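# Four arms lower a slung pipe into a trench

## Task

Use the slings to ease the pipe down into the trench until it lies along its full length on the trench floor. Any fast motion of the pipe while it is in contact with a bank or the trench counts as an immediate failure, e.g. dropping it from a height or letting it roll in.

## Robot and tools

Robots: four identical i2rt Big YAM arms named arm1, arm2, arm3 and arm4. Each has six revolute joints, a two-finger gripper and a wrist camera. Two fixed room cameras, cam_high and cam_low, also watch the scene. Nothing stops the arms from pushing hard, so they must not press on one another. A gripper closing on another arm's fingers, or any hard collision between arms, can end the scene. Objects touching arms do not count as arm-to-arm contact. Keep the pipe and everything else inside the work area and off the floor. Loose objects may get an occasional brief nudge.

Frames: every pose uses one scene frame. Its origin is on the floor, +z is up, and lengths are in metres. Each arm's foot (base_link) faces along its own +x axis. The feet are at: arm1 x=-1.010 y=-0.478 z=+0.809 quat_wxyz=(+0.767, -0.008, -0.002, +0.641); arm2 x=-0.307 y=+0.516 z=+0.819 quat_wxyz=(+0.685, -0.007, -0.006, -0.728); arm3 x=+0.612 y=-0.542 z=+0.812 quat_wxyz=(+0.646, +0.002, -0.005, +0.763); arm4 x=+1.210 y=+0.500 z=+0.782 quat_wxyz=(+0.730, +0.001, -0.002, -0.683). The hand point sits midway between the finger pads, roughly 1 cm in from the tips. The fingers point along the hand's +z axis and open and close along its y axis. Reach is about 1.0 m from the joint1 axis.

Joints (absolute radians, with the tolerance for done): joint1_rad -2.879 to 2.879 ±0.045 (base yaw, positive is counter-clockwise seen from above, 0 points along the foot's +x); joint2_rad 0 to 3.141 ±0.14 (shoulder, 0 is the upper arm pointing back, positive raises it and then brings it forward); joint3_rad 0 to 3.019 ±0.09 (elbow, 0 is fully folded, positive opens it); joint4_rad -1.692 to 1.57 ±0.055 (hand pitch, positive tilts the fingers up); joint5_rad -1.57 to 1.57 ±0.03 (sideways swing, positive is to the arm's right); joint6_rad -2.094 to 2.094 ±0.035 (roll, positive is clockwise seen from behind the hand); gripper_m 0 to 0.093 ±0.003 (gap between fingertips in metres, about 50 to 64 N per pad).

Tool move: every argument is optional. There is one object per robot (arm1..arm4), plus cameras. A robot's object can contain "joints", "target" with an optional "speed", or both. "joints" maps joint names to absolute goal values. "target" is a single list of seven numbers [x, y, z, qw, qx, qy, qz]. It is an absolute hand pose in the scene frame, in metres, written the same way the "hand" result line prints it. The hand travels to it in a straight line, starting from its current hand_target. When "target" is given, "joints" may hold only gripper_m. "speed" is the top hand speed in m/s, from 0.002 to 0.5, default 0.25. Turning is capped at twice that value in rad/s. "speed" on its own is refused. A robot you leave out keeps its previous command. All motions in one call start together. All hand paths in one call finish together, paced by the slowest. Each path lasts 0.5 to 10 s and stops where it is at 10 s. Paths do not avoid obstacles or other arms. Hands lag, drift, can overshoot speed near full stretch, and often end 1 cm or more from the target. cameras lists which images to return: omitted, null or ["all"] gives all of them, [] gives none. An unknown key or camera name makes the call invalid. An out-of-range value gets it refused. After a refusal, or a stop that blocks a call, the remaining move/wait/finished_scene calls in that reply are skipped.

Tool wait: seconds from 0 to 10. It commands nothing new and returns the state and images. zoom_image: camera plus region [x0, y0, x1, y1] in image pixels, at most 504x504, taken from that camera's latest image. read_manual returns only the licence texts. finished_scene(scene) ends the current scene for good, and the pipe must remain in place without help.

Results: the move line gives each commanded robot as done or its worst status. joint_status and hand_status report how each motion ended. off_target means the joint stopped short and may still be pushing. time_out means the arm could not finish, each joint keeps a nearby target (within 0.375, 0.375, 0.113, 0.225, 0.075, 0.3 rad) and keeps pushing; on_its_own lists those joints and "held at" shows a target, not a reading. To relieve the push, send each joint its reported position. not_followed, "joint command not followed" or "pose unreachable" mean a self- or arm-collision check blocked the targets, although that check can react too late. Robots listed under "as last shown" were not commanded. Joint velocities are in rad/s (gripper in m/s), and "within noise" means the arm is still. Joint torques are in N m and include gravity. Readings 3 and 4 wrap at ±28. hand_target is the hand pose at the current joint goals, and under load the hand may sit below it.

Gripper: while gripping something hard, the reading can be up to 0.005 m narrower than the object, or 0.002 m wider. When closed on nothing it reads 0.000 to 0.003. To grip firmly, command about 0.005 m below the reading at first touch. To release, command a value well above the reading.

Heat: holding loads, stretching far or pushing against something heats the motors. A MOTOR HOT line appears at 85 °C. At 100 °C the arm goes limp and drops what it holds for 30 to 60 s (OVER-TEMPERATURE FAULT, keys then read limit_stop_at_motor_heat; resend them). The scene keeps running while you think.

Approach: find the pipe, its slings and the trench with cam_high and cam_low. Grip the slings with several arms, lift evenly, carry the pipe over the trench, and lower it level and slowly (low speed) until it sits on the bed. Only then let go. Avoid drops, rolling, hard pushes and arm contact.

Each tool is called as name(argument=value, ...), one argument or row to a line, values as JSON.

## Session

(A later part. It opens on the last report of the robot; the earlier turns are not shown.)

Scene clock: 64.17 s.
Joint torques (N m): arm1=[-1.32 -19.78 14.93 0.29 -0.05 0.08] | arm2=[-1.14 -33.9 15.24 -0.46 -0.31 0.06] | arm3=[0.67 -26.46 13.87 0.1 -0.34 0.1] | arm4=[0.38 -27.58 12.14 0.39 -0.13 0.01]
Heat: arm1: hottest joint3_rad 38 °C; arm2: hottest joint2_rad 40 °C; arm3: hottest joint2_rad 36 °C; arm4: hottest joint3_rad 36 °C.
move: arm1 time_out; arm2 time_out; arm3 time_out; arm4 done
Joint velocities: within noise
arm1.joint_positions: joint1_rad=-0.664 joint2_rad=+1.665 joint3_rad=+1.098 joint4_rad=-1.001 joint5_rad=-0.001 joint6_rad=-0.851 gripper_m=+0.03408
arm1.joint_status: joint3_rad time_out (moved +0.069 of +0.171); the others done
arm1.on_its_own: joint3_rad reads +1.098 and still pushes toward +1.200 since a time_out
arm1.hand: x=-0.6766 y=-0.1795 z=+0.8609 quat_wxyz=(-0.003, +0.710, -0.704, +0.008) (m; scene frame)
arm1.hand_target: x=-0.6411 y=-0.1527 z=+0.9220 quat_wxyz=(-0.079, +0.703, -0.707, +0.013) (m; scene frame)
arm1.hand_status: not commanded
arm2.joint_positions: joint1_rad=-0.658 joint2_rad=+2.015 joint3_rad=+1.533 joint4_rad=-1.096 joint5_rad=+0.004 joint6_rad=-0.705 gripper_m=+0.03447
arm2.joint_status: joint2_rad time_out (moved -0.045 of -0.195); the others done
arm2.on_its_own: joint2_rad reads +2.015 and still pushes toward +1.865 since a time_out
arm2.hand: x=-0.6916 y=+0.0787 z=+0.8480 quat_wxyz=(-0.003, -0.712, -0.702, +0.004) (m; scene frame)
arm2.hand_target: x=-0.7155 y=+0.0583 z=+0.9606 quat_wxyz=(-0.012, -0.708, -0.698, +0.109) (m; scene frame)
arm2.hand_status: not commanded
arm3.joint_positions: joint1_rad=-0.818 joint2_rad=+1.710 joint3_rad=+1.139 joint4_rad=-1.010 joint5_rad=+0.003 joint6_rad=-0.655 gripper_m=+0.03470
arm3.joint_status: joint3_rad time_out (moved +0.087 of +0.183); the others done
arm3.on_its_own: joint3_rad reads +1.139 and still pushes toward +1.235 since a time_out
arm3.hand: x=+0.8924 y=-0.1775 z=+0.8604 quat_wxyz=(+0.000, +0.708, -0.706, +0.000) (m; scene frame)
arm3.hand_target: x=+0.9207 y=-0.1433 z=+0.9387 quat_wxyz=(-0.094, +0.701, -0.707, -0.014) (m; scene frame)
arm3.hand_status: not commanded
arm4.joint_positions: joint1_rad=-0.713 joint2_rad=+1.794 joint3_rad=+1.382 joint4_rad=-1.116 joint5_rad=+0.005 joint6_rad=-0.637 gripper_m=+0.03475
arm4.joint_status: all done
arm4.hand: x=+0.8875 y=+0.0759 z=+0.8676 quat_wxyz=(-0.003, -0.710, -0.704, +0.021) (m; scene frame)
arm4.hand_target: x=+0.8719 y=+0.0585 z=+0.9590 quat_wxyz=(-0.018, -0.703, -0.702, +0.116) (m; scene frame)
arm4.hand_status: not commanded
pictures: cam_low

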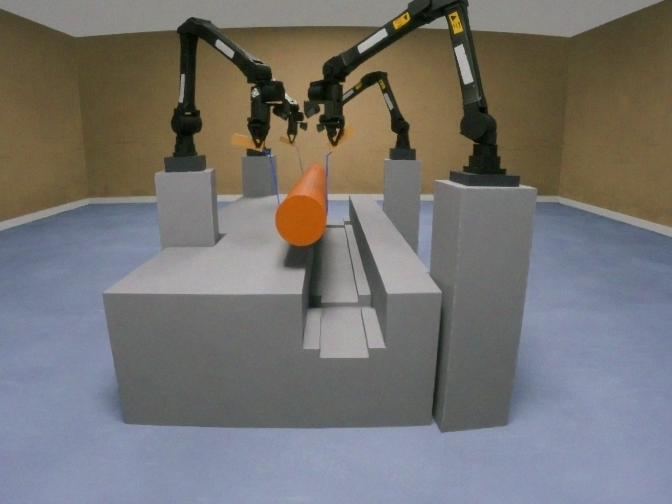

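wait(
  seconds=0.1,
  cameras=["cam_low"],
)

zoom_image(
  camera="cam_low",
  region=[250, 150, 360, 260],
)

wait(
  seconds=0.25,
  cameras=["cam_low"],
)

zoom_image(
  camera="cam_low",
  region=[250, 150, 360, 260],
)

wait(
  seconds=0.25,
  cameras=["cam_low"],
)

zoom_image(
  camera="cam_low",
  region=[250, 150, 360, 260],
)

Scene clock: 68.03 s.
Joint torques (N m): arm1=[-0.62 -19.43 14.78 0.44 -0.03 0.09] | arm2=[-1.26 -34.32 15.32 -0.65 -0.21 0.06] | arm3=[0.97 -26.46 13.7 0.16 -0.35 0.09] | arm4=[-0.03 -27.75 12.12 0.38 -0.04 0.01]
Heat: arm1: hottest joint3_rad 40 °C; arm2: hottest joint2_rad 42 °C; arm3: hottest joint2_rad 37 °C; arm4: hottest joint3_rad 37 °C.
Joint velocities: within noise
arm1.joint_positions: joint1_rad=-0.664 joint2_rad=+1.665 joint3_rad=+1.098 joint4_rad=-1.001 joint5_rad=+0.000 joint6_rad=-0.851 gripper_m=+0.03408
arm1.joint_status: joint3_rad time_out (moved +0.069 of +0.171); the others done
arm1.on_its_own: joint3_rad reads +1.098 and still pushes toward +1.200 since a time_out
arm1.hand: x=-0.6765 y=-0.1796 z=+0.8609 quat_wxyz=(-0.003, +0.710, -0.704, +0.008) (m; scene frame)
arm1.hand_target: x=-0.6411 y=-0.1527 z=+0.9220 quat_wxyz=(-0.079, +0.703, -0.707, +0.013) (m; scene frame)
arm1.hand_status: not commanded
arm2.joint_positions: joint1_rad=-0.658 joint2_rad=+2.015 joint3_rad=+1.533 joint4_rad=-1.096 joint5_rad=+0.002 joint6_rad=-0.705 gripper_m=+0.03447
arm2.joint_status: joint2_rad time_out (moved -0.045 of -0.195); the others done
arm2.on_its_own: joint2_rad reads +2.015 and still pushes toward +1.865 since a time_out
arm2.hand: x=-0.6913 y=+0.0785 z=+0.8480 quat_wxyz=(-0.004, -0.712, -0.702, +0.003) (m; scene frame)
arm2.hand_target: x=-0.7155 y=+0.0583 z=+0.9606 quat_wxyz=(-0.012, -0.708, -0.698, +0.109) (m; scene frame)
arm2.hand_status: not commanded
arm3.joint_positions: joint1_rad=-0.818 joint2_rad=+1.710 joint3_rad=+1.139 joint4_rad=-1.011 joint5_rad=+0.004 joint6_rad=-0.655 gripper_m=+0.03470
arm3.joint_status: joint3_rad time_out (moved +0.087 of +0.183); the others done
arm3.on_its_own: joint3_rad reads +1.139 and still pushes toward +1.235 since a time_out
arm3.hand: x=+0.8923 y=-0.1779 z=+0.8604 quat_wxyz=(+0.001, +0.708, -0.706, +0.000) (m; scene frame)
arm3.hand_target: x=+0.9207 y=-0.1433 z=+0.9387 quat_wxyz=(-0.094, +0.701, -0.707, -0.014) (m; scene frame)
arm3.hand_status: not commanded
arm4.joint_positions: joint1_rad=-0.711 joint2_rad=+1.794 joint3_rad=+1.382 joint4_rad=-1.116 joint5_rad=+0.004 joint6_rad=-0.637 gripper_m=+0.03475
arm4.joint_status: all done
arm4.hand: x=+0.8882 y=+0.0754 z=+0.8676 quat_wxyz=(-0.004, -0.710, -0.704, +0.021) (m; scene frame)
arm4.hand_target: x=+0.8718 y=+0.0586 z=+0.9590 quat_wxyz=(-0.018, -0.703, -0.702, +0.116) (m; scene frame)
arm4.hand_status: not commanded
wait: 0.10 s; at rest from the start
pictures: cam_low

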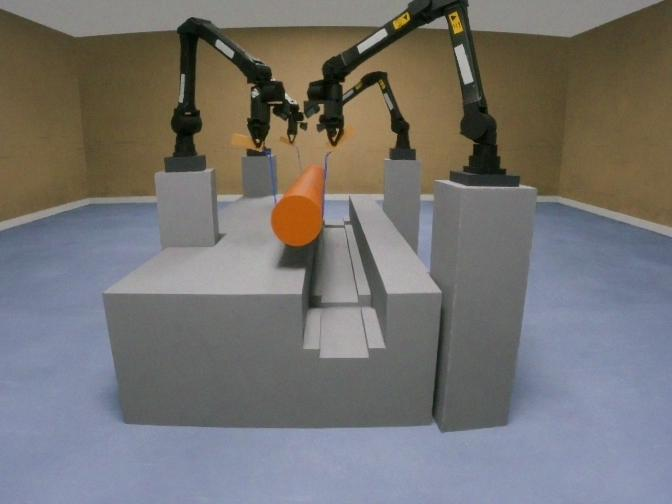

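Scaled by 4.582.

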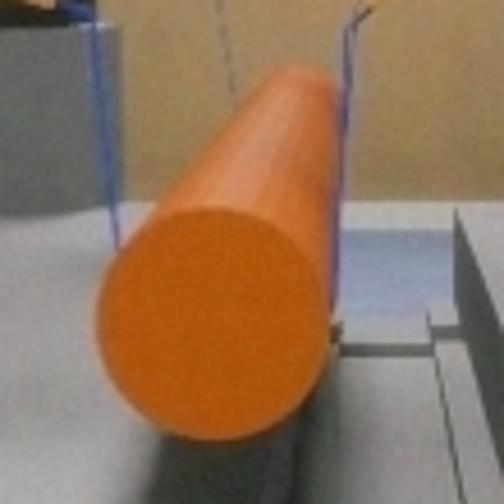

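Scene clock: 68.30 s.
Joint torques (N m): arm1=[-1.55 -19.66 14.91 0.44 -0.08 0.08] | arm2=[-1.2 -34.2 15.36 -0.59 -0.12 0.06] | arm3=[0.79 -26.4 13.82 0.09 -0.36 0.09] | arm4=[0.03 -27.46 12.12 0.38 -0.06 0.01]
Heat: arm1: hottest joint3_rad 40 °C; arm2: hottest joint2_rad 42 °C; arm3: hottest joint2_rad 37 °C; arm4: hottest joint3_rad 37 °C.
Joint velocities: within noise
arm1.joint_positions: joint1_rad=-0.664 joint2_rad=+1.665 joint3_rad=+1.098 joint4_rad=-1.001 joint5_rad=+0.001 joint6_rad=-0.851 gripper_m=+0.03408
arm1.joint_status: joint3_rad time_out (moved +0.069 of +0.171); the others done
arm1.on_its_own: joint3_rad reads +1.098 and still pushes toward +1.200 since a time_out
arm1.hand: x=-0.6764 y=-0.1798 z=+0.8609 quat_wxyz=(-0.003, +0.710, -0.704, +0.009) (m; scene frame)
arm1.hand_target: x=-0.6411 y=-0.1527 z=+0.9220 quat_wxyz=(-0.079, +0.703, -0.707, +0.013) (m; scene frame)
arm1.hand_status: not commanded
arm2.joint_positions: joint1_rad=-0.658 joint2_rad=+2.015 joint3_rad=+1.533 joint4_rad=-1.096 joint5_rad=+0.000 joint6_rad=-0.705 gripper_m=+0.03447
arm2.joint_status: joint2_rad time_out (moved -0.045 of -0.195); the others done
arm2.on_its_own: joint2_rad reads +2.015 and still pushes toward +1.865 since a time_out
arm2.hand: x=-0.6910 y=+0.0783 z=+0.8480 quat_wxyz=(-0.005, -0.712, -0.702, +0.003) (m; scene frame)
arm2.hand_target: x=-0.7155 y=+0.0583 z=+0.9606 quat_wxyz=(-0.012, -0.708, -0.698, +0.109) (m; scene frame)
arm2.hand_status: not commanded
arm3.joint_positions: joint1_rad=-0.818 joint2_rad=+1.710 joint3_rad=+1.139 joint4_rad=-1.011 joint5_rad=+0.004 joint6_rad=-0.655 gripper_m=+0.03470
arm3.joint_status: joint3_rad time_out (moved +0.087 of +0.183); the others done
arm3.on_its_own: joint3_rad reads +1.139 and still pushes toward +1.235 since a time_out
arm3.hand: x=+0.8923 y=-0.1779 z=+0.8604 quat_wxyz=(+0.001, +0.708, -0.706, +0.000) (m; scene frame)
arm3.hand_target: x=+0.9207 y=-0.1433 z=+0.9387 quat_wxyz=(-0.094, +0.701, -0.707, -0.014) (m; scene frame)
arm3.hand_status: not commanded
arm4.joint_positions: joint1_rad=-0.711 joint2_rad=+1.794 joint3_rad=+1.382 joint4_rad=-1.116 joint5_rad=+0.003 joint6_rad=-0.637 gripper_m=+0.03475
arm4.joint_status: all done
arm4.hand: x=+0.8883 y=+0.0753 z=+0.8676 quat_wxyz=(-0.004, -0.710, -0.704, +0.020) (m; scene frame)
arm4.hand_target: x=+0.8718 y=+0.0586 z=+0.9590 quat_wxyz=(-0.018, -0.703, -0.702, +0.116) (m; scene frame)
arm4.hand_status: not commanded
wait: 0.27 s; no rest
pictures: cam_low

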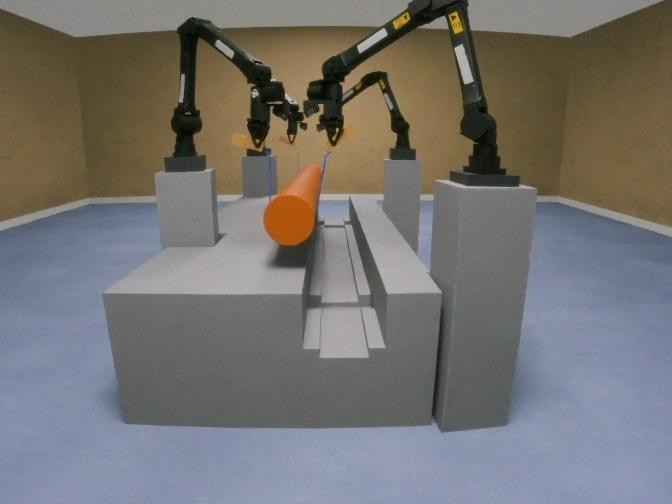

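Scaled by 4.582.

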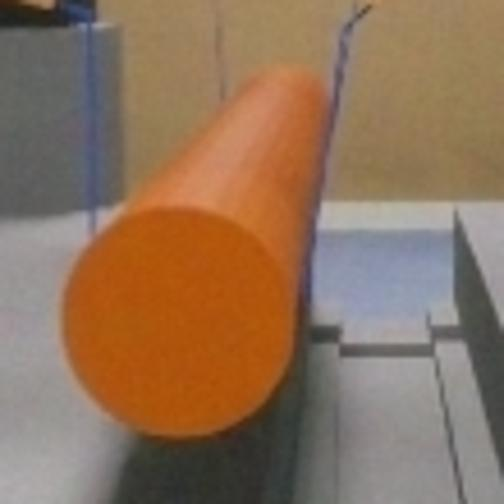

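Scene clock: 68.57 s.
Joint torques (N m): arm1=[-1.08 -18.96 14.91 0.38 -0.01 0.1] | arm2=[-1.03 -34.32 15.35 -0.65 -0.27 0.06] | arm3=[0.85 -27.05 13.78 0.17 -0.37 0.09] | arm4=[-0.21 -27.46 12.12 0.43 -0.11 0.01]
Heat: arm1: hottest joint3_rad 40 °C; arm2: hottest joint2_rad 42 °C; arm3: hottest joint2_rad 37 °C; arm4: hottest joint3_rad 37 °C.
Joint velocities: within noise
arm1.joint_positions: joint1_rad=-0.664 joint2_rad=+1.665 joint3_rad=+1.098 joint4_rad=-1.001 joint5_rad=+0.000 joint6_rad=-0.851 gripper_m=+0.03408
arm1.joint_status: joint3_rad time_out (moved +0.069 of +0.171); the others done
arm1.on_its_own: joint3_rad reads +1.098 and still pushes toward +1.200 since a time_out
arm1.hand: x=-0.6764 y=-0.1797 z=+0.8609 quat_wxyz=(-0.003, +0.710, -0.704, +0.008) (m; scene frame)
arm1.hand_target: x=-0.6411 y=-0.1527 z=+0.9220 quat_wxyz=(-0.079, +0.703, -0.707, +0.013) (m; scene frame)
arm1.hand_status: not commanded
arm2.joint_positions: joint1_rad=-0.658 joint2_rad=+2.015 joint3_rad=+1.533 joint4_rad=-1.096 joint5_rad=+0.003 joint6_rad=-0.705 gripper_m=+0.03447
arm2.joint_status: joint2_rad time_out (moved -0.045 of -0.195); the others done
arm2.on_its_own: joint2_rad reads +2.015 and still pushes toward +1.865 since a time_out
arm2.hand: x=-0.6914 y=+0.0786 z=+0.8480 quat_wxyz=(-0.004, -0.712, -0.702, +0.004) (m; scene frame)
arm2.hand_target: x=-0.7155 y=+0.0583 z=+0.9606 quat_wxyz=(-0.012, -0.708, -0.698, +0.109) (m; scene frame)
arm2.hand_status: not commanded
arm3.joint_positions: joint1_rad=-0.818 joint2_rad=+1.710 joint3_rad=+1.139 joint4_rad=-1.011 joint5_rad=+0.004 joint6_rad=-0.655 gripper_m=+0.03470
arm3.joint_status: joint3_rad time_out (moved +0.087 of +0.183); the others done
arm3.on_its_own: joint3_rad reads +1.139 and still pushes toward +1.235 since a time_out
arm3.hand: x=+0.8923 y=-0.1779 z=+0.8604 quat_wxyz=(+0.001, +0.708, -0.706, +0.000) (m; scene frame)
arm3.hand_target: x=+0.9207 y=-0.1433 z=+0.9387 quat_wxyz=(-0.094, +0.701, -0.707, -0.014) (m; scene frame)
arm3.hand_status: not commanded
arm4.joint_positions: joint1_rad=-0.711 joint2_rad=+1.794 joint3_rad=+1.382 joint4_rad=-1.116 joint5_rad=+0.004 joint6_rad=-0.637 gripper_m=+0.03475
arm4.joint_status: all done
arm4.hand: x=+0.8882 y=+0.0754 z=+0.8676 quat_wxyz=(-0.004, -0.710, -0.704, +0.021) (m; scene frame)
arm4.hand_target: x=+0.8718 y=+0.0586 z=+0.9590 quat_wxyz=(-0.018, -0.703, -0.702, +0.116) (m; scene frame)
arm4.hand_status: not commanded
wait: 0.27 s; no rest
pictures: cam_low

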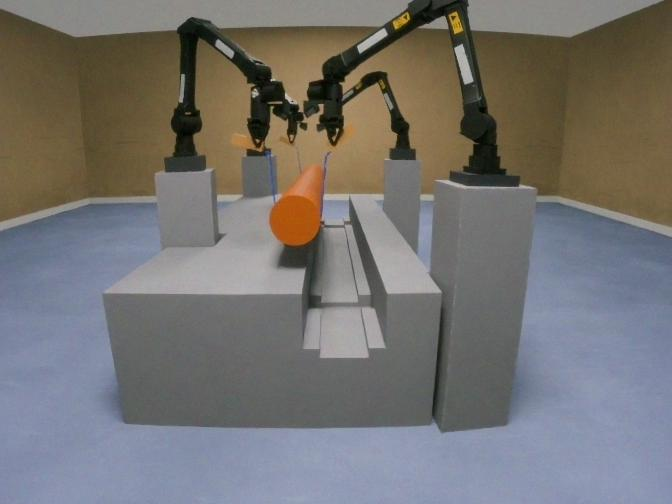

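Scaled by 4.582.

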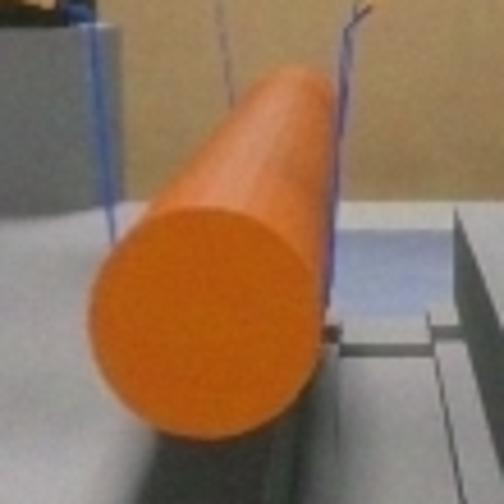

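move(
  arm1={"joints": {"joint1_rad": -0.620, "joint2_rad": 1.664, "joint3_rad": 1.278, "joint4_rad": -1.028, "joint6_rad": -0.790}},
  arm2={"joints": {"joint1_rad": -0.713, "joint2_rad": 1.815, "joint3_rad": 1.512, "joint4_rad": -1.068, "joint6_rad": -0.760}},
  arm3={"joints": {"joint1_rad": -0.778, "joint2_rad": 1.676, "joint3_rad": 1.323, "joint4_rad": -1.034, "joint6_rad": -0.605}},
  arm4={"joints": {"joint1_rad": -0.767, "joint2_rad": 1.612, "joint3_rad": 1.359, "joint4_rad": -1.090, "joint6_rad": -0.699}},
  cameras=["cam_low"],
)

Scene clock: 77.63 s.
Joint torques (N m): arm1=[-0.79 -22.18 15.65 -0.08 -0.07 0.1] | arm2=[-1.73 -32.5 14.63 -0.29 -0.16 0.06] | arm3=[0.62 -28.57 14.71 -0.09 -0.37 0.09] | arm4=[-0.26 -25.52 11.52 0.7 -0.02 0.01]
Heat: arm1: hottest joint3_rad 44 °C; arm2: hottest joint2_rad 45 °C; arm3: hottest joint3_rad 41 °C; arm4: hottest joint3_rad 39 °C.
move: arm1 time_out; arm2 time_out; arm3 time_out; arm4 done
Joint velocities: within noise
arm1.joint_positions: joint1_rad=-0.613 joint2_rad=+1.731 joint3_rad=+1.168 joint4_rad=-1.015 joint5_rad=+0.000 joint6_rad=-0.799 gripper_m=+0.03407
arm1.joint_status: joint3_rad time_out (moved +0.069 of +0.180); the others done
arm1.on_its_own: joint3_rad reads +1.168 and still pushes toward +1.278 since a time_out
arm1.hand: x=-0.6762 y=-0.1474 z=+0.8543 quat_wxyz=(+0.002, +0.710, -0.704, +0.008) (m; scene frame)
arm1.hand_target: x=-0.6414 y=-0.1166 z=+0.9253 quat_wxyz=(-0.080, +0.702, -0.707, +0.009) (m; scene frame)
arm1.hand_status: not commanded
arm2.joint_positions: joint1_rad=-0.701 joint2_rad=+1.955 joint3_rad=+1.451 joint4_rad=-1.070 joint5_rad=+0.000 joint6_rad=-0.753 gripper_m=+0.03447
arm2.joint_status: joint2_rad time_out (moved -0.060 of -0.200); the others done
arm2.on_its_own: joint2_rad reads +1.955 and still pushes toward +1.815 since a time_out
arm2.hand: x=-0.6940 y=+0.1118 z=+0.8526 quat_wxyz=(-0.005, -0.711, -0.704, +0.005) (m; scene frame)
arm2.hand_target: x=-0.7213 y=+0.0949 z=+0.9540 quat_wxyz=(-0.007, -0.708, -0.698, +0.106) (m; scene frame)
arm2.hand_status: not commanded
arm3.joint_positions: joint1_rad=-0.775 joint2_rad=+1.777 joint3_rad=+1.217 joint4_rad=-1.033 joint5_rad=+0.005 joint6_rad=-0.611 gripper_m=+0.03470
arm3.joint_status: joint3_rad time_out (moved +0.078 of +0.184); the others done
arm3.on_its_own: joint3_rad reads +1.217 and still pushes toward +1.323 since a time_out
arm3.hand: x=+0.8900 y=-0.1471 z=+0.8551 quat_wxyz=(+0.006, +0.708, -0.707, +0.002) (m; scene frame)
arm3.hand_target: x=+0.9183 y=-0.1085 z=+0.9432 quat_wxyz=(-0.095, +0.701, -0.707, -0.018) (m; scene frame)
arm3.hand_status: not commanded
arm4.joint_positions: joint1_rad=-0.758 joint2_rad=+1.732 joint3_rad=+1.304 joint4_rad=-1.099 joint5_rad=+0.001 joint6_rad=-0.687 gripper_m=+0.03475
arm4.joint_status: all done
arm4.hand: x=+0.8848 y=+0.1094 z=+0.8708 quat_wxyz=(-0.004, -0.709, -0.705, +0.021) (m; scene frame)
arm4.hand_target: x=+0.8663 y=+0.0949 z=+0.9524 quat_wxyz=(-0.012, -0.703, -0.702, +0.113) (m; scene frame)
arm4.hand_status: not commanded
pictures: cam_low

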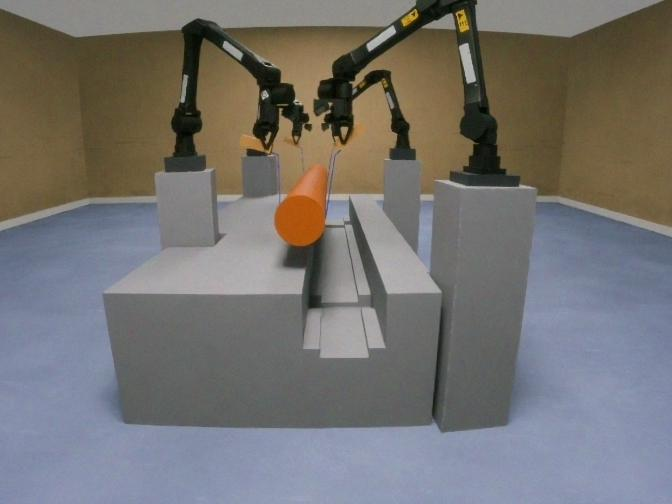

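move(
  arm1={"joints": {"joint1_rad": -0.547, "joint2_rad": 1.741, "joint3_rad": 1.402, "joint4_rad": -1.065, "joint6_rad": -0.717}},
  arm2={"joints": {"joint1_rad": -0.789, "joint2_rad": 1.741, "joint3_rad": 1.387, "joint4_rad": -1.024, "joint6_rad": -0.834}},
  arm3={"joints": {"joint1_rad": -0.719, "joint2_rad": 1.768, "joint3_rad": 1.465, "joint4_rad": -1.077, "joint6_rad": -0.546}},
  arm4={"joints": {"joint1_rad": -0.844, "joint2_rad": 1.531, "joint3_rad": 1.238, "joint4_rad": -1.060, "joint6_rad": -0.776}},
  cameras=["cam_low"],
)

Scene clock: 85.77 s.
Joint torques (N m): arm1=[-1.44 -24.41 15.64 0.08 0.04 0.05] | arm2=[-1.14 -29.51 14.53 -0.51 -0.09 0.06] | arm3=[0.73 -31.27 14.67 0.06 -0.33 0.09] | arm4=[0.15 -22.95 11.54 0.55 0 0.01]
Heat: arm1: hottest joint3_rad 48 °C; arm2: hottest joint2_rad 46 °C; arm3: hottest joint3_rad 43 °C; arm4: hottest joint3_rad 40 °C.
move: arm1 time_out; arm2 done; arm3 time_out; arm4 done
Joint velocities: within noise
arm1.joint_positions: joint1_rad=-0.533 joint2_rad=+1.813 joint3_rad=+1.292 joint4_rad=-1.055 joint5_rad=+0.000 joint6_rad=-0.726 gripper_m=+0.03408
arm1.joint_status: joint3_rad time_out (moved +0.124 of +0.234); the others done
arm1.on_its_own: joint3_rad reads +1.292 and still pushes toward +1.402 since a time_out
arm1.hand: x=-0.6786 y=-0.0929 z=+0.8558 quat_wxyz=(+0.001, +0.712, -0.702, +0.008) (m; scene frame)
arm1.hand_target: x=-0.6444 y=-0.0627 z=+0.9328 quat_wxyz=(-0.085, +0.702, -0.707, +0.003) (m; scene frame)
arm1.hand_status: not commanded
arm2.joint_positions: joint1_rad=-0.781 joint2_rad=+1.869 joint3_rad=+1.325 joint4_rad=-1.027 joint5_rad=-0.001 joint6_rad=-0.827 gripper_m=+0.03447
arm2.joint_status: all done
arm2.hand: x=-0.6988 y=+0.1675 z=+0.8554 quat_wxyz=(-0.006, -0.712, -0.702, +0.007) (m; scene frame)
arm2.hand_target: x=-0.7266 y=+0.1502 z=+0.9450 quat_wxyz=(+0.000, -0.710, -0.697, +0.103) (m; scene frame)
arm2.hand_status: not commanded
arm3.joint_positions: joint1_rad=-0.714 joint2_rad=+1.878 joint3_rad=+1.361 joint4_rad=-1.078 joint5_rad=+0.004 joint6_rad=-0.552 gripper_m=+0.03470
arm3.joint_status: joint3_rad time_out (moved +0.144 of +0.248); the others done
arm3.on_its_own: joint3_rad reads +1.361 and still pushes toward +1.465 since a time_out
arm3.hand: x=+0.8879 y=-0.0939 z=+0.8535 quat_wxyz=(+0.007, +0.708, -0.706, +0.002) (m; scene frame)
arm3.hand_target: x=+0.9137 y=-0.0559 z=+0.9509 quat_wxyz=(-0.097, +0.701, -0.706, -0.025) (m; scene frame)
arm3.hand_status: not commanded
arm4.joint_positions: joint1_rad=-0.839 joint2_rad=+1.640 joint3_rad=+1.182 joint4_rad=-1.069 joint5_rad=+0.001 joint6_rad=-0.764 gripper_m=+0.03475
arm4.joint_status: all done
arm4.hand: x=+0.8813 y=+0.1645 z=+0.8705 quat_wxyz=(-0.002, -0.710, -0.704, +0.021) (m; scene frame)
arm4.hand_target: x=+0.8624 y=+0.1490 z=+0.9426 quat_wxyz=(-0.003, -0.704, -0.702, +0.108) (m; scene frame)
arm4.hand_status: not commanded
pictures: cam_low

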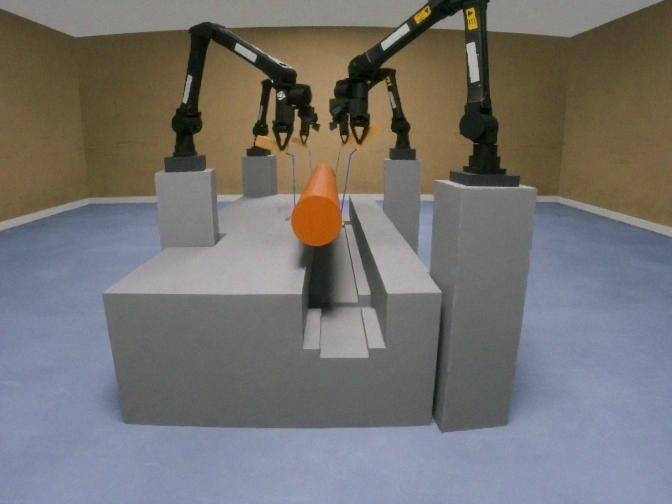

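move(
  arm1={"joints": {"joint1_rad": -0.505, "joint2_rad": 1.789, "joint3_rad": 1.498, "joint4_rad": -1.095, "joint6_rad": -0.675}},
  arm2={"joints": {"joint1_rad": -0.841, "joint2_rad": 1.695, "joint3_rad": 1.313, "joint4_rad": -1.002, "joint6_rad": -0.886}},
  arm3={"joints": {"joint1_rad": -0.688, "joint2_rad": 1.831, "joint3_rad": 1.574, "joint4_rad": -1.113, "joint6_rad": -0.516}},
  arm4={"joints": {"joint1_rad": -0.900, "joint2_rad": 1.481, "joint3_rad": 1.168, "joint4_rad": -1.045, "joint6_rad": -0.831}},
  cameras=["cam_low"],
)

Scene clock: 93.83 s.
Joint torques (N m): arm1=[-1.32 -24.64 16.08 0.12 0.04 0.08] | arm2=[-1.67 -28.69 13.55 -0.18 -0.11 0.06] | arm3=[1.14 -33.14 15.5 -0.14 -0.25 0.1] | arm4=[-0.26 -22.12 11.08 0.72 -0.03 0.01]
Heat: arm1: hottest joint3_rad 51 °C; arm2: hottest joint2_rad 45 °C; arm3: hottest joint3_rad 44 °C; arm4: hottest joint3_rad 40 °C.
move: arm1 time_out; arm2 done; arm3 time_out; arm4 done
Joint velocities: within noise
arm1.joint_positions: joint1_rad=-0.495 joint2_rad=+1.860 joint3_rad=+1.376 joint4_rad=-1.084 joint5_rad=-0.002 joint6_rad=-0.685 gripper_m=+0.03408
arm1.joint_status: joint3_rad time_out (moved +0.084 of +0.206); the others done
arm1.on_its_own: joint3_rad reads +1.376 and still pushes toward +1.488 since a time_out
arm1.hand: x=-0.6786 y=-0.0606 z=+0.8600 quat_wxyz=(-0.003, +0.712, -0.703, +0.007) (m; scene frame)
arm1.hand_target: x=-0.6473 y=-0.0292 z=+0.9400 quat_wxyz=(-0.089, +0.702, -0.706, -0.001) (m; scene frame)
arm1.hand_status: not commanded
arm2.joint_positions: joint1_rad=-0.828 joint2_rad=+1.823 joint3_rad=+1.259 joint4_rad=-1.009 joint5_rad=+0.000 joint6_rad=-0.878 gripper_m=+0.03447
arm2.joint_status: all done
arm2.hand: x=-0.6988 y=+0.1991 z=+0.8557 quat_wxyz=(-0.006, -0.711, -0.703, +0.006) (m; scene frame)
arm2.hand_target: x=-0.7277 y=+0.1861 z=+0.9396 quat_wxyz=(+0.005, -0.710, -0.697, +0.099) (m; scene frame)
arm2.hand_status: not commanded
arm3.joint_positions: joint1_rad=-0.689 joint2_rad=+1.939 joint3_rad=+1.458 joint4_rad=-1.111 joint5_rad=+0.002 joint6_rad=-0.523 gripper_m=+0.03470
arm3.joint_status: joint3_rad time_out (moved +0.098 of +0.213); the others done
arm3.on_its_own: joint3_rad reads +1.458 and still pushes toward +1.571 since a time_out
arm3.hand: x=+0.8900 y=-0.0624 z=+0.8544 quat_wxyz=(+0.005, +0.707, -0.707, +0.001) (m; scene frame)
arm3.hand_target: x=+0.9127 y=-0.0222 z=+0.9575 quat_wxyz=(-0.100, +0.701, -0.706, -0.028) (m; scene frame)
arm3.hand_status: not commanded
arm4.joint_positions: joint1_rad=-0.891 joint2_rad=+1.592 joint3_rad=+1.117 joint4_rad=-1.057 joint5_rad=+0.002 joint6_rad=-0.818 gripper_m=+0.03475
arm4.joint_status: all done
arm4.hand: x=+0.8806 y=+0.1974 z=+0.8685 quat_wxyz=(-0.001, -0.709, -0.705, +0.019) (m; scene frame)
arm4.hand_target: x=+0.8600 y=+0.1842 z=+0.9369 quat_wxyz=(+0.003, -0.704, -0.702, +0.105) (m; scene frame)
arm4.hand_status: not commanded
pictures: cam_low

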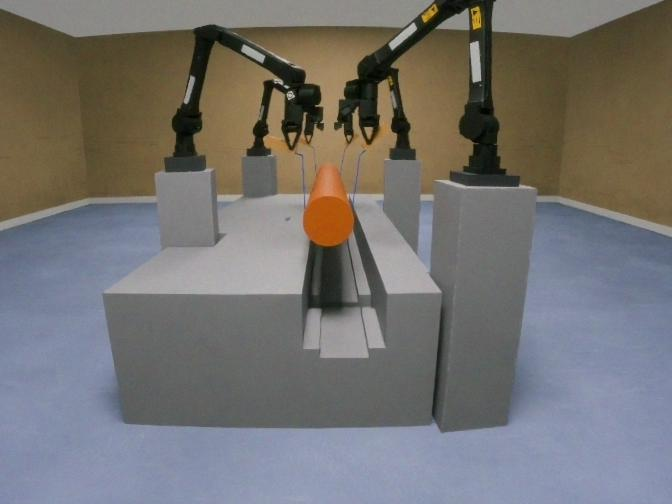

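move(
  arm1={"joints": {"joint1_rad": -0.470, "joint2_rad": 1.884, "joint3_rad": 1.532, "joint4_rad": -1.031, "joint6_rad": -0.640}},
  arm2={"joints": {"joint1_rad": -0.890, "joint2_rad": 1.716, "joint3_rad": 1.211, "joint4_rad": -0.880, "joint6_rad": -0.935}},
  arm3={"joints": {"joint1_rad": -0.665, "joint2_rad": 1.923, "joint3_rad": 1.604, "joint4_rad": -1.045, "joint6_rad": -0.493}},
  arm4={"joints": {"joint1_rad": -0.940, "joint2_rad": 1.505, "joint3_rad": 1.070, "joint4_rad": -0.927, "joint6_rad": -0.871}},
  cameras=["cam_low"],
)

zoom_image(
  camera="cam_low",
  region=[290, 160, 400, 270],
)

wait(
  seconds=0.45,
  cameras=["cam_low"],
)

zoom_image(
  camera="cam_low",
  region=[290, 160, 400, 270],
)

Scene clock: 99.67 s.
Joint torques (N m): arm1=[-1.55 -28.1 14.97 0.54 0.04 0.1] | arm2=[-1.67 -26.11 13.38 -0.03 -0.13 0.07] | arm3=[0.5 -36.78 14.23 0.02 -0.28 0.09] | arm4=[-0.32 -19.78 11.08 0.75 -0.02 0.02]
Heat: arm1: hottest joint3_rad 53 °C; arm2: hottest joint2_rad 46 °C; arm3: hottest joint3_rad 46 °C; arm4: hottest joint3_rad 40 °C.
move: arm1 time_out; arm2 done; arm3 time_out; arm4 done
Joint velocities: within noise
arm1.joint_positions: joint1_rad=-0.459 joint2_rad=+1.984 joint3_rad=+1.429 joint4_rad=-1.026 joint5_rad=-0.002 joint6_rad=-0.649 gripper_m=+0.03407
arm1.joint_status: joint3_rad time_out (moved +0.053 of +0.156); the others done
arm1.on_its_own: joint3_rad reads +1.429 and still pushes toward +1.532 since a time_out
arm1.hand: x=-0.6782 y=-0.0297 z=+0.8120 quat_wxyz=(+0.004, +0.711, -0.703, +0.008) (m; scene frame)
arm1.hand_target: x=-0.6446 y=+0.0067 z=+0.9060 quat_wxyz=(-0.094, +0.702, -0.706, -0.005) (m; scene frame)
arm1.hand_status: not commanded
arm2.joint_positions: joint1_rad=-0.876 joint2_rad=+1.824 joint3_rad=+1.154 joint4_rad=-0.887 joint5_rad=-0.001 joint6_rad=-0.928 gripper_m=+0.03447
arm2.joint_status: all done
arm2.hand: x=-0.6983 y=+0.2291 z=+0.8221 quat_wxyz=(-0.005, -0.710, -0.704, +0.014) (m; scene frame)
arm2.hand_target: x=-0.7334 y=+0.2137 z=+0.8944 quat_wxyz=(+0.009, -0.710, -0.697, +0.098) (m; scene frame)
arm2.hand_status: not commanded
arm3.joint_positions: joint1_rad=-0.663 joint2_rad=+2.056 joint3_rad=+1.504 joint4_rad=-1.046 joint5_rad=+0.002 joint6_rad=-0.500 gripper_m=+0.03470
arm3.joint_status: joint3_rad time_out (moved +0.045 of +0.146); the others done
arm3.on_its_own: joint3_rad reads +1.504 and still pushes toward +1.604 since a time_out
arm3.hand: x=+0.8883 y=-0.0358 z=+0.8057 quat_wxyz=(+0.008, +0.708, -0.706, +0.003) (m; scene frame)
arm3.hand_target: x=+0.9137 y=+0.0087 z=+0.9203 quat_wxyz=(-0.103, +0.701, -0.705, -0.032) (m; scene frame)
arm3.hand_status: not commanded
arm4.joint_positions: joint1_rad=-0.930 joint2_rad=+1.594 joint3_rad=+1.013 joint4_rad=-0.938 joint5_rad=+0.001 joint6_rad=-0.859 gripper_m=+0.03475
arm4.joint_status: all done
arm4.hand: x=+0.8817 y=+0.2206 z=+0.8335 quat_wxyz=(+0.000, -0.709, -0.705, +0.025) (m; scene frame)
arm4.hand_target: x=+0.8544 y=+0.2040 z=+0.8926 quat_wxyz=(+0.007, -0.705, -0.702, +0.103) (m; scene frame)
arm4.hand_status: not commanded
pictures: cam_low

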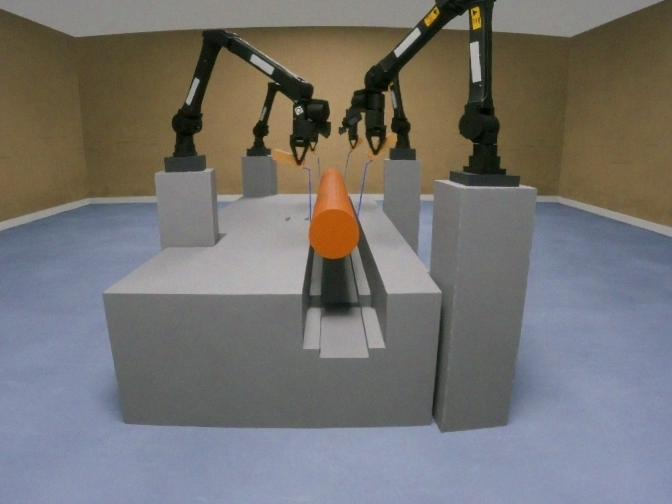

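Scaled by 4.582.

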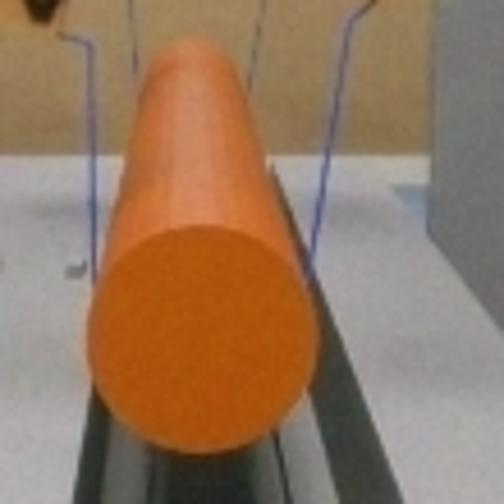

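not run: a stop came earlier in this reply.

Scaled by 4.582.

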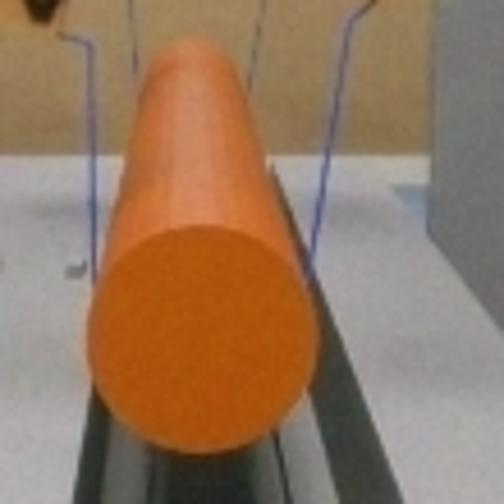

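move(
  arm1={"joints": {"joint2_rad": 1.950, "joint3_rad": 1.466, "joint4_rad": -0.927}},
  arm2={"joints": {"joint2_rad": 1.786, "joint3_rad": 1.179, "joint4_rad": -0.778}},
  arm3={"joints": {"joint1_rad": -0.656, "joint2_rad": 2.002, "joint3_rad": 1.564, "joint4_rad": -0.949, "joint6_rad": -0.486}},
  arm4={"joints": {"joint1_rad": -0.955, "joint2_rad": 1.606, "joint3_rad": 1.007, "joint4_rad": -0.762, "joint6_rad": -0.888}},
  cameras=["cam_low"],
)

zoom_image(
  camera="cam_low",
  region=[290, 170, 400, 280],
)

wait(
  seconds=0.4,
  cameras=["cam_low"],
)

zoom_image(
  camera="cam_low",
  region=[290, 170, 400, 280],
)

Scene clock: 108.17 s.
Joint torques (N m): arm1=[-1.14 -27.69 11.06 0.66 0.02 0.09] | arm2=[-1.55 -26.87 12.26 -0.02 -0.32 0.07] | arm3=[1.49 -37.71 11.11 0.23 -0.29 0.09] | arm4=[-0.97 -21.48 9.59 0.84 -0.09 0.02]
Heat: arm1: hottest joint3_rad 52 °C; arm2: hottest joint2_rad 46 °C; arm3: hottest joint3_rad 49 °C; arm4: hottest joint3_rad 40 °C.
move: arm1 done; arm2 done; arm3 done; arm4 done
Joint velocities: within noise
arm1.joint_positions: joint1_rad=-0.459 joint2_rad=+2.035 joint3_rad=+1.411 joint4_rad=-0.932 joint5_rad=-0.002 joint6_rad=-0.649 gripper_m=+0.03408
arm1.joint_status: all done
arm1.hand: x=-0.6733 y=-0.0239 z=+0.7789 quat_wxyz=(-0.009, +0.711, -0.703, +0.006) (m; scene frame)
arm1.hand_target: x=-0.6468 y=+0.0022 z=+0.8463 quat_wxyz=(-0.081, +0.702, -0.707, -0.003) (m; scene frame)
arm1.hand_status: not commanded
arm2.joint_positions: joint1_rad=-0.876 joint2_rad=+1.901 joint3_rad=+1.128 joint4_rad=-0.788 joint5_rad=+0.002 joint6_rad=-0.929 gripper_m=+0.03447
arm2.joint_status: all done
arm2.hand: x=-0.6981 y=+0.2293 z=+0.7789 quat_wxyz=(-0.004, -0.710, -0.704, +0.011) (m; scene frame)
arm2.hand_target: x=-0.7372 y=+0.2104 z=+0.8518 quat_wxyz=(+0.009, -0.710, -0.697, +0.098) (m; scene frame)
arm2.hand_status: not commanded
arm3.joint_positions: joint1_rad=-0.659 joint2_rad=+2.142 joint3_rad=+1.499 joint4_rad=-0.954 joint5_rad=+0.002 joint6_rad=-0.493 gripper_m=+0.03470
arm3.joint_status: all done
arm3.hand: x=+0.8892 y=-0.0288 z=+0.7554 quat_wxyz=(+0.007, +0.707, -0.707, +0.003) (m; scene frame)
arm3.hand_target: x=+0.9103 y=+0.0149 z=+0.8606 quat_wxyz=(-0.092, +0.702, -0.705, -0.029) (m; scene frame)
arm3.hand_status: not commanded
arm4.joint_positions: joint1_rad=-0.941 joint2_rad=+1.706 joint3_rad=+0.958 joint4_rad=-0.777 joint5_rad=+0.002 joint6_rad=-0.876 gripper_m=+0.03475
arm4.joint_status: all done
arm4.hand: x=+0.8779 y=+0.2238 z=+0.7724 quat_wxyz=(+0.001, -0.707, -0.707, +0.022) (m; scene frame)
arm4.hand_target: x=+0.8444 y=+0.2042 z=+0.8318 quat_wxyz=(+0.008, -0.704, -0.703, +0.103) (m; scene frame)
arm4.hand_status: not commanded
pictures: cam_low

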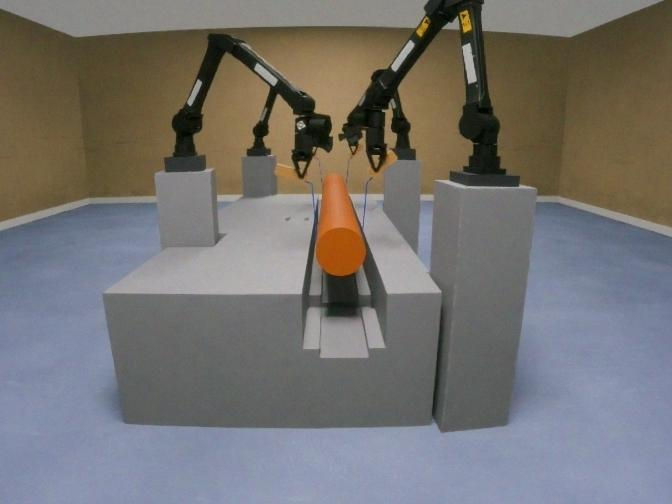

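Scaled by 4.582.

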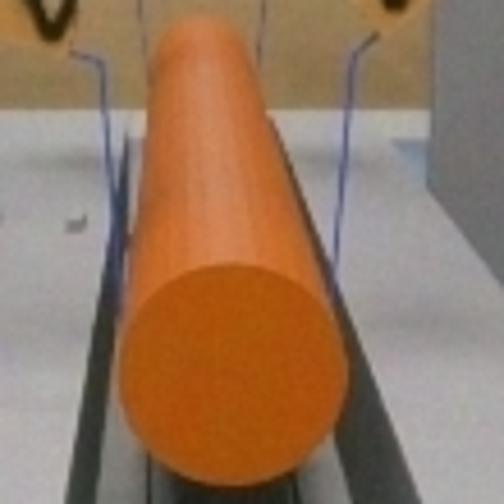

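Scene clock: 108.57 s.
Joint torques (N m): arm1=[-1.14 -27.22 11.18 0.84 0.07 0.09] | arm2=[-1.73 -27.16 12.16 -0.05 -0.25 0.08] | arm3=[1.73 -38.36 11.23 0.23 -0.28 0.09] | arm4=[-0.67 -21.48 9.66 0.85 -0.13 0.03]
Heat: arm1: hottest joint3_rad 52 °C; arm2: hottest joint2_rad 46 °C; arm3: hottest joint3_rad 49 °C; arm4: hottest joint3_rad 40 °C.
Joint velocities: within noise
arm1.joint_positions: joint1_rad=-0.459 joint2_rad=+2.035 joint3_rad=+1.411 joint4_rad=-0.932 joint5_rad=-0.002 joint6_rad=-0.649 gripper_m=+0.03408
arm1.joint_status: all done
arm1.hand: x=-0.6733 y=-0.0239 z=+0.7789 quat_wxyz=(-0.009, +0.711, -0.703, +0.006) (m; scene frame)
arm1.hand_target: x=-0.6468 y=+0.0022 z=+0.8463 quat_wxyz=(-0.081, +0.702, -0.707, -0.003) (m; scene frame)
arm1.hand_status: not commanded
arm2.joint_positions: joint1_rad=-0.876 joint2_rad=+1.901 joint3_rad=+1.128 joint4_rad=-0.788 joint5_rad=+0.004 joint6_rad=-0.929 gripper_m=+0.03447
arm2.joint_status: all done
arm2.hand: x=-0.6983 y=+0.2295 z=+0.7789 quat_wxyz=(-0.003, -0.710, -0.704, +0.011) (m; scene frame)
arm2.hand_target: x=-0.7372 y=+0.2104 z=+0.8518 quat_wxyz=(+0.009, -0.710, -0.697, +0.098) (m; scene frame)
arm2.hand_status: not commanded
arm3.joint_positions: joint1_rad=-0.659 joint2_rad=+2.142 joint3_rad=+1.499 joint4_rad=-0.954 joint5_rad=+0.002 joint6_rad=-0.493 gripper_m=+0.03470
arm3.joint_status: all done
arm3.hand: x=+0.8892 y=-0.0288 z=+0.7554 quat_wxyz=(+0.007, +0.707, -0.707, +0.003) (m; scene frame)
arm3.hand_target: x=+0.9103 y=+0.0149 z=+0.8606 quat_wxyz=(-0.092, +0.702, -0.705, -0.029) (m; scene frame)
arm3.hand_status: not commanded
arm4.joint_positions: joint1_rad=-0.941 joint2_rad=+1.706 joint3_rad=+0.958 joint4_rad=-0.777 joint5_rad=+0.003 joint6_rad=-0.876 gripper_m=+0.03475
arm4.joint_status: all done
arm4.hand: x=+0.8777 y=+0.2240 z=+0.7724 quat_wxyz=(+0.001, -0.707, -0.707, +0.022) (m; scene frame)
arm4.hand_target: x=+0.8445 y=+0.2041 z=+0.8318 quat_wxyz=(+0.008, -0.704, -0.703, +0.103) (m; scene frame)
arm4.hand_status: not commanded
wait: 0.40 s; at rest by 0.27 s
pictures: cam_low

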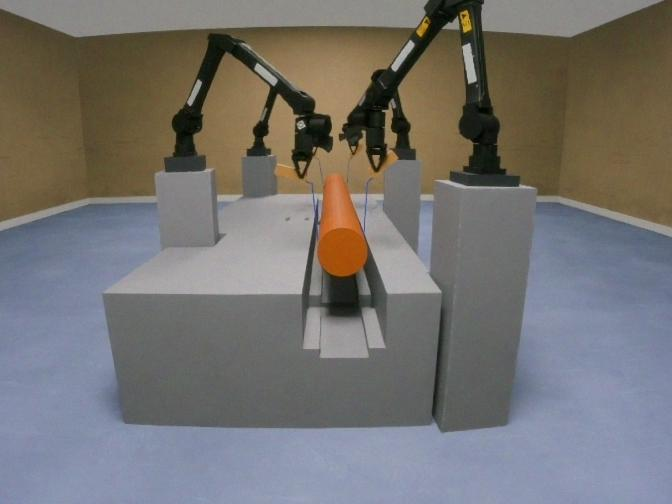

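Scaled by 4.582.

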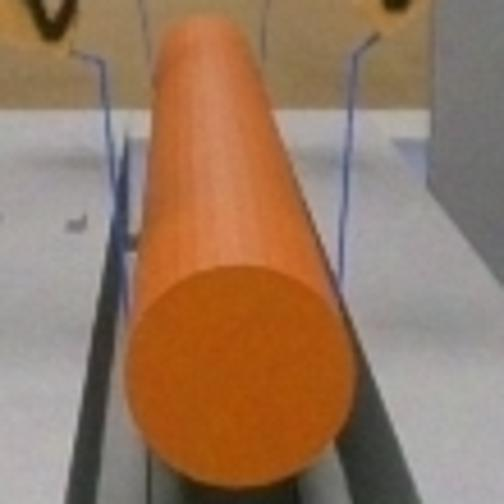

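move(
  arm1={"joints":{"joint1_rad":-0.468,"joint2_rad":1.990,"joint3_rad":1.459,"joint4_rad":-0.888,"joint6_rad":-0.638}},
  arm2={"joints":{"joint2_rad":1.830,"joint3_rad":1.173,"joint4_rad":-0.728}},
  arm3={"joints":{"joint1_rad":-0.653,"joint2_rad":2.026,"joint3_rad":1.572,"joint4_rad":-0.936,"joint6_rad":-0.483}},
  arm4={"joints":{"joint1_rad":-0.959,"joint2_rad":1.642,"joint3_rad":0.994,"joint4_rad":-0.715,"joint6_rad":-0.892}},
  cameras=[],
)

move(
  arm1={"joints":{"joint1_rad":-0.466,"joint2_rad":2.030,"joint3_rad":1.452,"joint4_rad":-0.848,"joint6_rad":-0.636}},
  arm2={"joints":{"joint2_rad":1.874,"joint3_rad":1.166,"joint4_rad":-0.679}},
  arm3={"joints":{"joint1_rad":-0.650,"joint2_rad":2.051,"joint3_rad":1.581,"joint4_rad":-0.922,"joint6_rad":-0.480}},
  arm4={"joints":{"joint1_rad":-0.963,"joint2_rad":1.678,"joint3_rad":0.981,"joint4_rad":-0.668,"joint6_rad":-0.896}},
  cameras=["cam_low"],
)

zoom_image(
  camera="cam_low",
  region=[290, 220, 400, 330],
)

Scene clock: 128.70 s.
Joint torques (N m): arm1=[-0.67 -26.23 10.65 1.02 0.04 0.07] | arm2=[-1.73 -26.81 11.79 0.17 -0.3 0.07] | arm3=[1.32 -35.84 11.71 0.46 -0.29 0.1] | arm4=[-0.73 -19.31 9.03 1.21 -0.09 0.03]
Heat: arm1: hottest joint3_rad 49 °C; arm2: hottest joint3_rad 45 °C; arm3: hottest joint3_rad 48 °C; arm4: hottest joint3_rad 39 °C.
move: arm1 done; arm2 done; arm3 done; arm4 done
Joint velocities: within noise
arm1.joint_positions: joint1_rad=-0.459 joint2_rad=+2.060 joint3_rad=+1.411 joint4_rad=-0.902 joint5_rad=-0.002 joint6_rad=-0.649 gripper_m=+0.03408
arm1.joint_status: all done
arm1.hand: x=-0.6712 y=-0.0216 z=+0.7655 quat_wxyz=(-0.011, +0.711, -0.703, +0.006) (m; scene frame)
arm1.hand_target: x=-0.6462 y=+0.0043 z=+0.8216 quat_wxyz=(-0.077, +0.703, -0.707, -0.003) (m; scene frame)
arm1.hand_status: not commanded
arm2.joint_positions: joint1_rad=-0.876 joint2_rad=+1.938 joint3_rad=+1.123 joint4_rad=-0.743 joint5_rad=+0.003 joint6_rad=-0.930 gripper_m=+0.03447
arm2.joint_status: all done
arm2.hand: x=-0.6995 y=+0.2280 z=+0.7609 quat_wxyz=(-0.003, -0.710, -0.704, +0.013) (m; scene frame)
arm2.hand_target: x=-0.7406 y=+0.2076 z=+0.8296 quat_wxyz=(+0.009, -0.710, -0.697, +0.098) (m; scene frame)
arm2.hand_status: not commanded
arm3.joint_positions: joint1_rad=-0.657 joint2_rad=+2.142 joint3_rad=+1.499 joint4_rad=-0.947 joint5_rad=+0.002 joint6_rad=-0.491 gripper_m=+0.03470
arm3.joint_status: all done
arm3.hand: x=+0.8892 y=-0.0269 z=+0.7554 quat_wxyz=(+0.004, +0.707, -0.707, +0.002) (m; scene frame)
arm3.hand_target: x=+0.9108 y=+0.0196 z=+0.8499 quat_wxyz=(-0.091, +0.702, -0.706, -0.029) (m; scene frame)
arm3.hand_status: not commanded
arm4.joint_positions: joint1_rad=-0.944 joint2_rad=+1.717 joint3_rad=+0.952 joint4_rad=-0.740 joint5_rad=+0.003 joint6_rad=-0.881 gripper_m=+0.03475
arm4.joint_status: all done
arm4.hand: x=+0.8736 y=+0.2217 z=+0.7668 quat_wxyz=(+0.002, -0.706, -0.708, +0.032) (m; scene frame)
arm4.hand_target: x=+0.8417 y=+0.2043 z=+0.8135 quat_wxyz=(+0.009, -0.704, -0.703, +0.103) (m; scene frame)
arm4.hand_status: not commanded
pictures: none
No camera images: "cameras" was empty.

Scene clock: 129.63 s.
Joint torques (N m): arm1=[-0.56 -26.7 10.11 1.03 0.02 0.13] | arm2=[-1.67 -27.63 11.14 0.1 -0.32 0.08] | arm3=[1.61 -36.6 12.26 0.34 -0.28 0.08] | arm4=[-0.79 -20.01 8.75 1.17 -0.08 0.03]
Heat: arm1: hottest joint3_rad 49 °C; arm2: hottest joint3_rad 45 °C; arm3: hottest joint3_rad 48 °C; arm4: hottest joint3_rad 39 °C.
move: arm1 done; arm2 done; arm3 done; arm4 done
Joint velocities: within noise
arm1.joint_positions: joint1_rad=-0.459 joint2_rad=+2.103 joint3_rad=+1.407 joint4_rad=-0.862 joint5_rad=-0.002 joint6_rad=-0.648 gripper_m=+0.03408
arm1.joint_status: all done
arm1.hand: x=-0.6708 y=-0.0217 z=+0.7408 quat_wxyz=(-0.008, +0.711, -0.703, +0.006) (m; scene frame)
arm1.hand_target: x=-0.6460 y=+0.0059 z=+0.7973 quat_wxyz=(-0.073, +0.703, -0.708, -0.002) (m; scene frame)
arm1.hand_status: not commanded
arm2.joint_positions: joint1_rad=-0.876 joint2_rad=+1.988 joint3_rad=+1.117 joint4_rad=-0.693 joint5_rad=+0.004 joint6_rad=-0.930 gripper_m=+0.03447
arm2.joint_status: all done
arm2.hand: x=-0.6989 y=+0.2283 z=+0.7365 quat_wxyz=(-0.003, -0.710, -0.704, +0.010) (m; scene frame)
arm2.hand_target: x=-0.7426 y=+0.2058 z=+0.8069 quat_wxyz=(+0.009, -0.710, -0.697, +0.097) (m; scene frame)
arm2.hand_status: not commanded
arm3.joint_positions: joint1_rad=-0.654 joint2_rad=+2.175 joint3_rad=+1.499 joint4_rad=-0.931 joint5_rad=+0.002 joint6_rad=-0.487 gripper_m=+0.03470
arm3.joint_status: all done
arm3.hand: x=+0.8863 y=-0.0284 z=+0.7369 quat_wxyz=(+0.012, +0.706, -0.708, +0.004) (m; scene frame)
arm3.hand_target: x=+0.9111 y=+0.0245 z=+0.8384 quat_wxyz=(-0.090, +0.702, -0.706, -0.029) (m; scene frame)
arm3.hand_status: not commanded
arm4.joint_positions: joint1_rad=-0.948 joint2_rad=+1.759 joint3_rad=+0.940 joint4_rad=-0.690 joint5_rad=+0.003 joint6_rad=-0.885 gripper_m=+0.03475
arm4.joint_status: all done
arm4.hand: x=+0.8734 y=+0.2236 z=+0.7464 quat_wxyz=(+0.002, -0.706, -0.708, +0.030) (m; scene frame)
arm4.hand_target: x=+0.8397 y=+0.2051 z=+0.7948 quat_wxyz=(+0.009, -0.704, -0.703, +0.101) (m; scene frame)
arm4.hand_status: not commanded
pictures: cam_low

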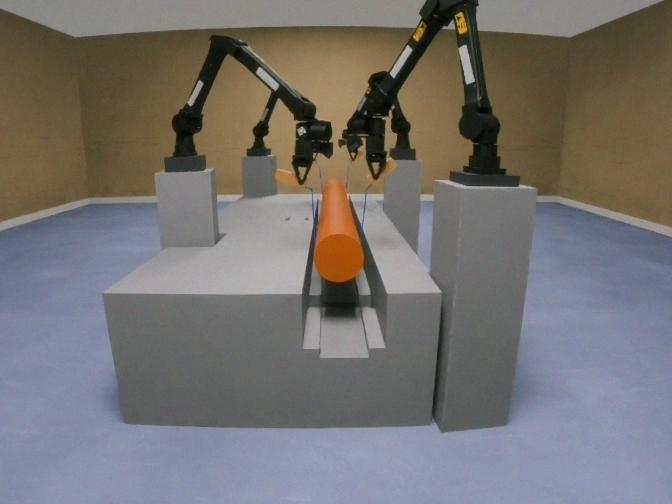

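Scaled by 4.582.

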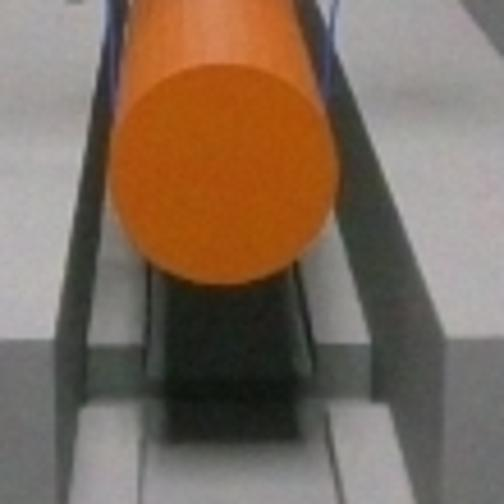

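wait(
  seconds=0.3,
  cameras=["cam_low"],
)

zoom_image(
  camera="cam_low",
  region=[290, 220, 400, 330],
)

Scene clock: 134.07 s.
Joint torques (N m): arm1=[-1.26 -27.28 9.96 1.16 0.02 0.12] | arm2=[-1.67 -27.52 11.19 0.13 -0.34 0.08] | arm3=[1.49 -36.54 12.26 0.28 -0.29 0.08] | arm4=[-0.79 -20.13 8.66 1.13 -0.08 0.04]
Heat: arm1: hottest joint3_rad 49 °C; arm2: hottest joint3_rad 45 °C; arm3: hottest joint3_rad 48 °C; arm4: hottest joint3_rad 39 °C.
Joint velocities: within noise
arm1.joint_positions: joint1_rad=-0.459 joint2_rad=+2.103 joint3_rad=+1.407 joint4_rad=-0.862 joint5_rad=-0.002 joint6_rad=-0.648 gripper_m=+0.03408
arm1.joint_status: all done
arm1.hand: x=-0.6708 y=-0.0217 z=+0.7408 quat_wxyz=(-0.008, +0.711, -0.703, +0.006) (m; scene frame)
arm1.hand_target: x=-0.6460 y=+0.0059 z=+0.7973 quat_wxyz=(-0.073, +0.703, -0.708, -0.002) (m; scene frame)
arm1.hand_status: not commanded
arm2.joint_positions: joint1_rad=-0.876 joint2_rad=+1.988 joint3_rad=+1.117 joint4_rad=-0.693 joint5_rad=+0.004 joint6_rad=-0.930 gripper_m=+0.03447
arm2.joint_status: all done
arm2.hand: x=-0.6989 y=+0.2283 z=+0.7365 quat_wxyz=(-0.003, -0.710, -0.704, +0.010) (m; scene frame)
arm2.hand_target: x=-0.7426 y=+0.2058 z=+0.8069 quat_wxyz=(+0.009, -0.710, -0.697, +0.097) (m; scene frame)
arm2.hand_status: not commanded
arm3.joint_positions: joint1_rad=-0.654 joint2_rad=+2.175 joint3_rad=+1.499 joint4_rad=-0.931 joint5_rad=+0.002 joint6_rad=-0.486 gripper_m=+0.03470
arm3.joint_status: all done
arm3.hand: x=+0.8864 y=-0.0283 z=+0.7369 quat_wxyz=(+0.012, +0.706, -0.708, +0.004) (m; scene frame)
arm3.hand_target: x=+0.9111 y=+0.0245 z=+0.8384 quat_wxyz=(-0.090, +0.702, -0.706, -0.029) (m; scene frame)
arm3.hand_status: not commanded
arm4.joint_positions: joint1_rad=-0.948 joint2_rad=+1.759 joint3_rad=+0.940 joint4_rad=-0.690 joint5_rad=+0.003 joint6_rad=-0.885 gripper_m=+0.03475
arm4.joint_status: all done
arm4.hand: x=+0.8734 y=+0.2236 z=+0.7464 quat_wxyz=(+0.002, -0.706, -0.708, +0.030) (m; scene frame)
arm4.hand_target: x=+0.8397 y=+0.2051 z=+0.7948 quat_wxyz=(+0.009, -0.704, -0.703, +0.101) (m; scene frame)
arm4.hand_status: not commanded
wait: 0.30 s; at rest from the start
pictures: cam_low

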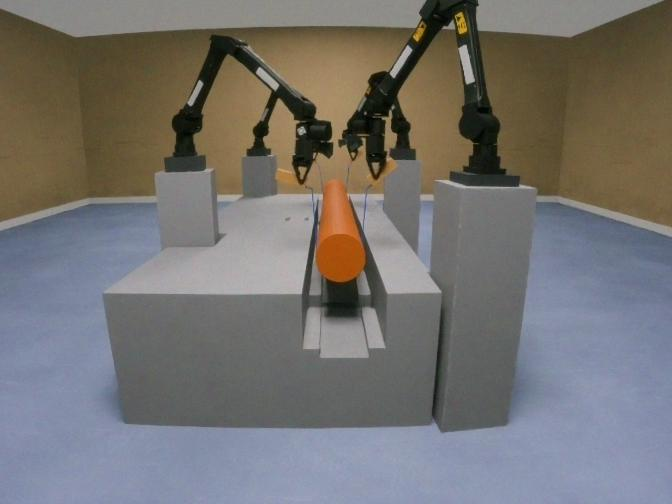

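Scaled by 4.582.

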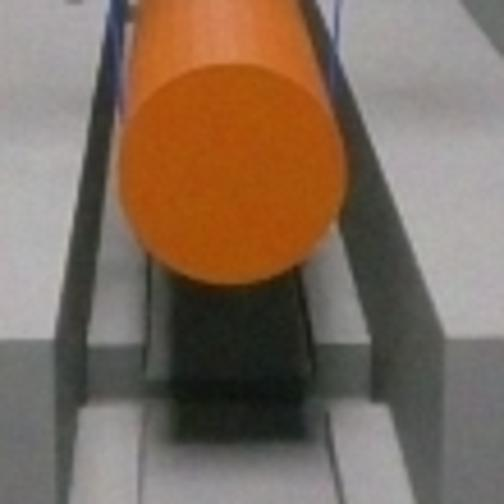

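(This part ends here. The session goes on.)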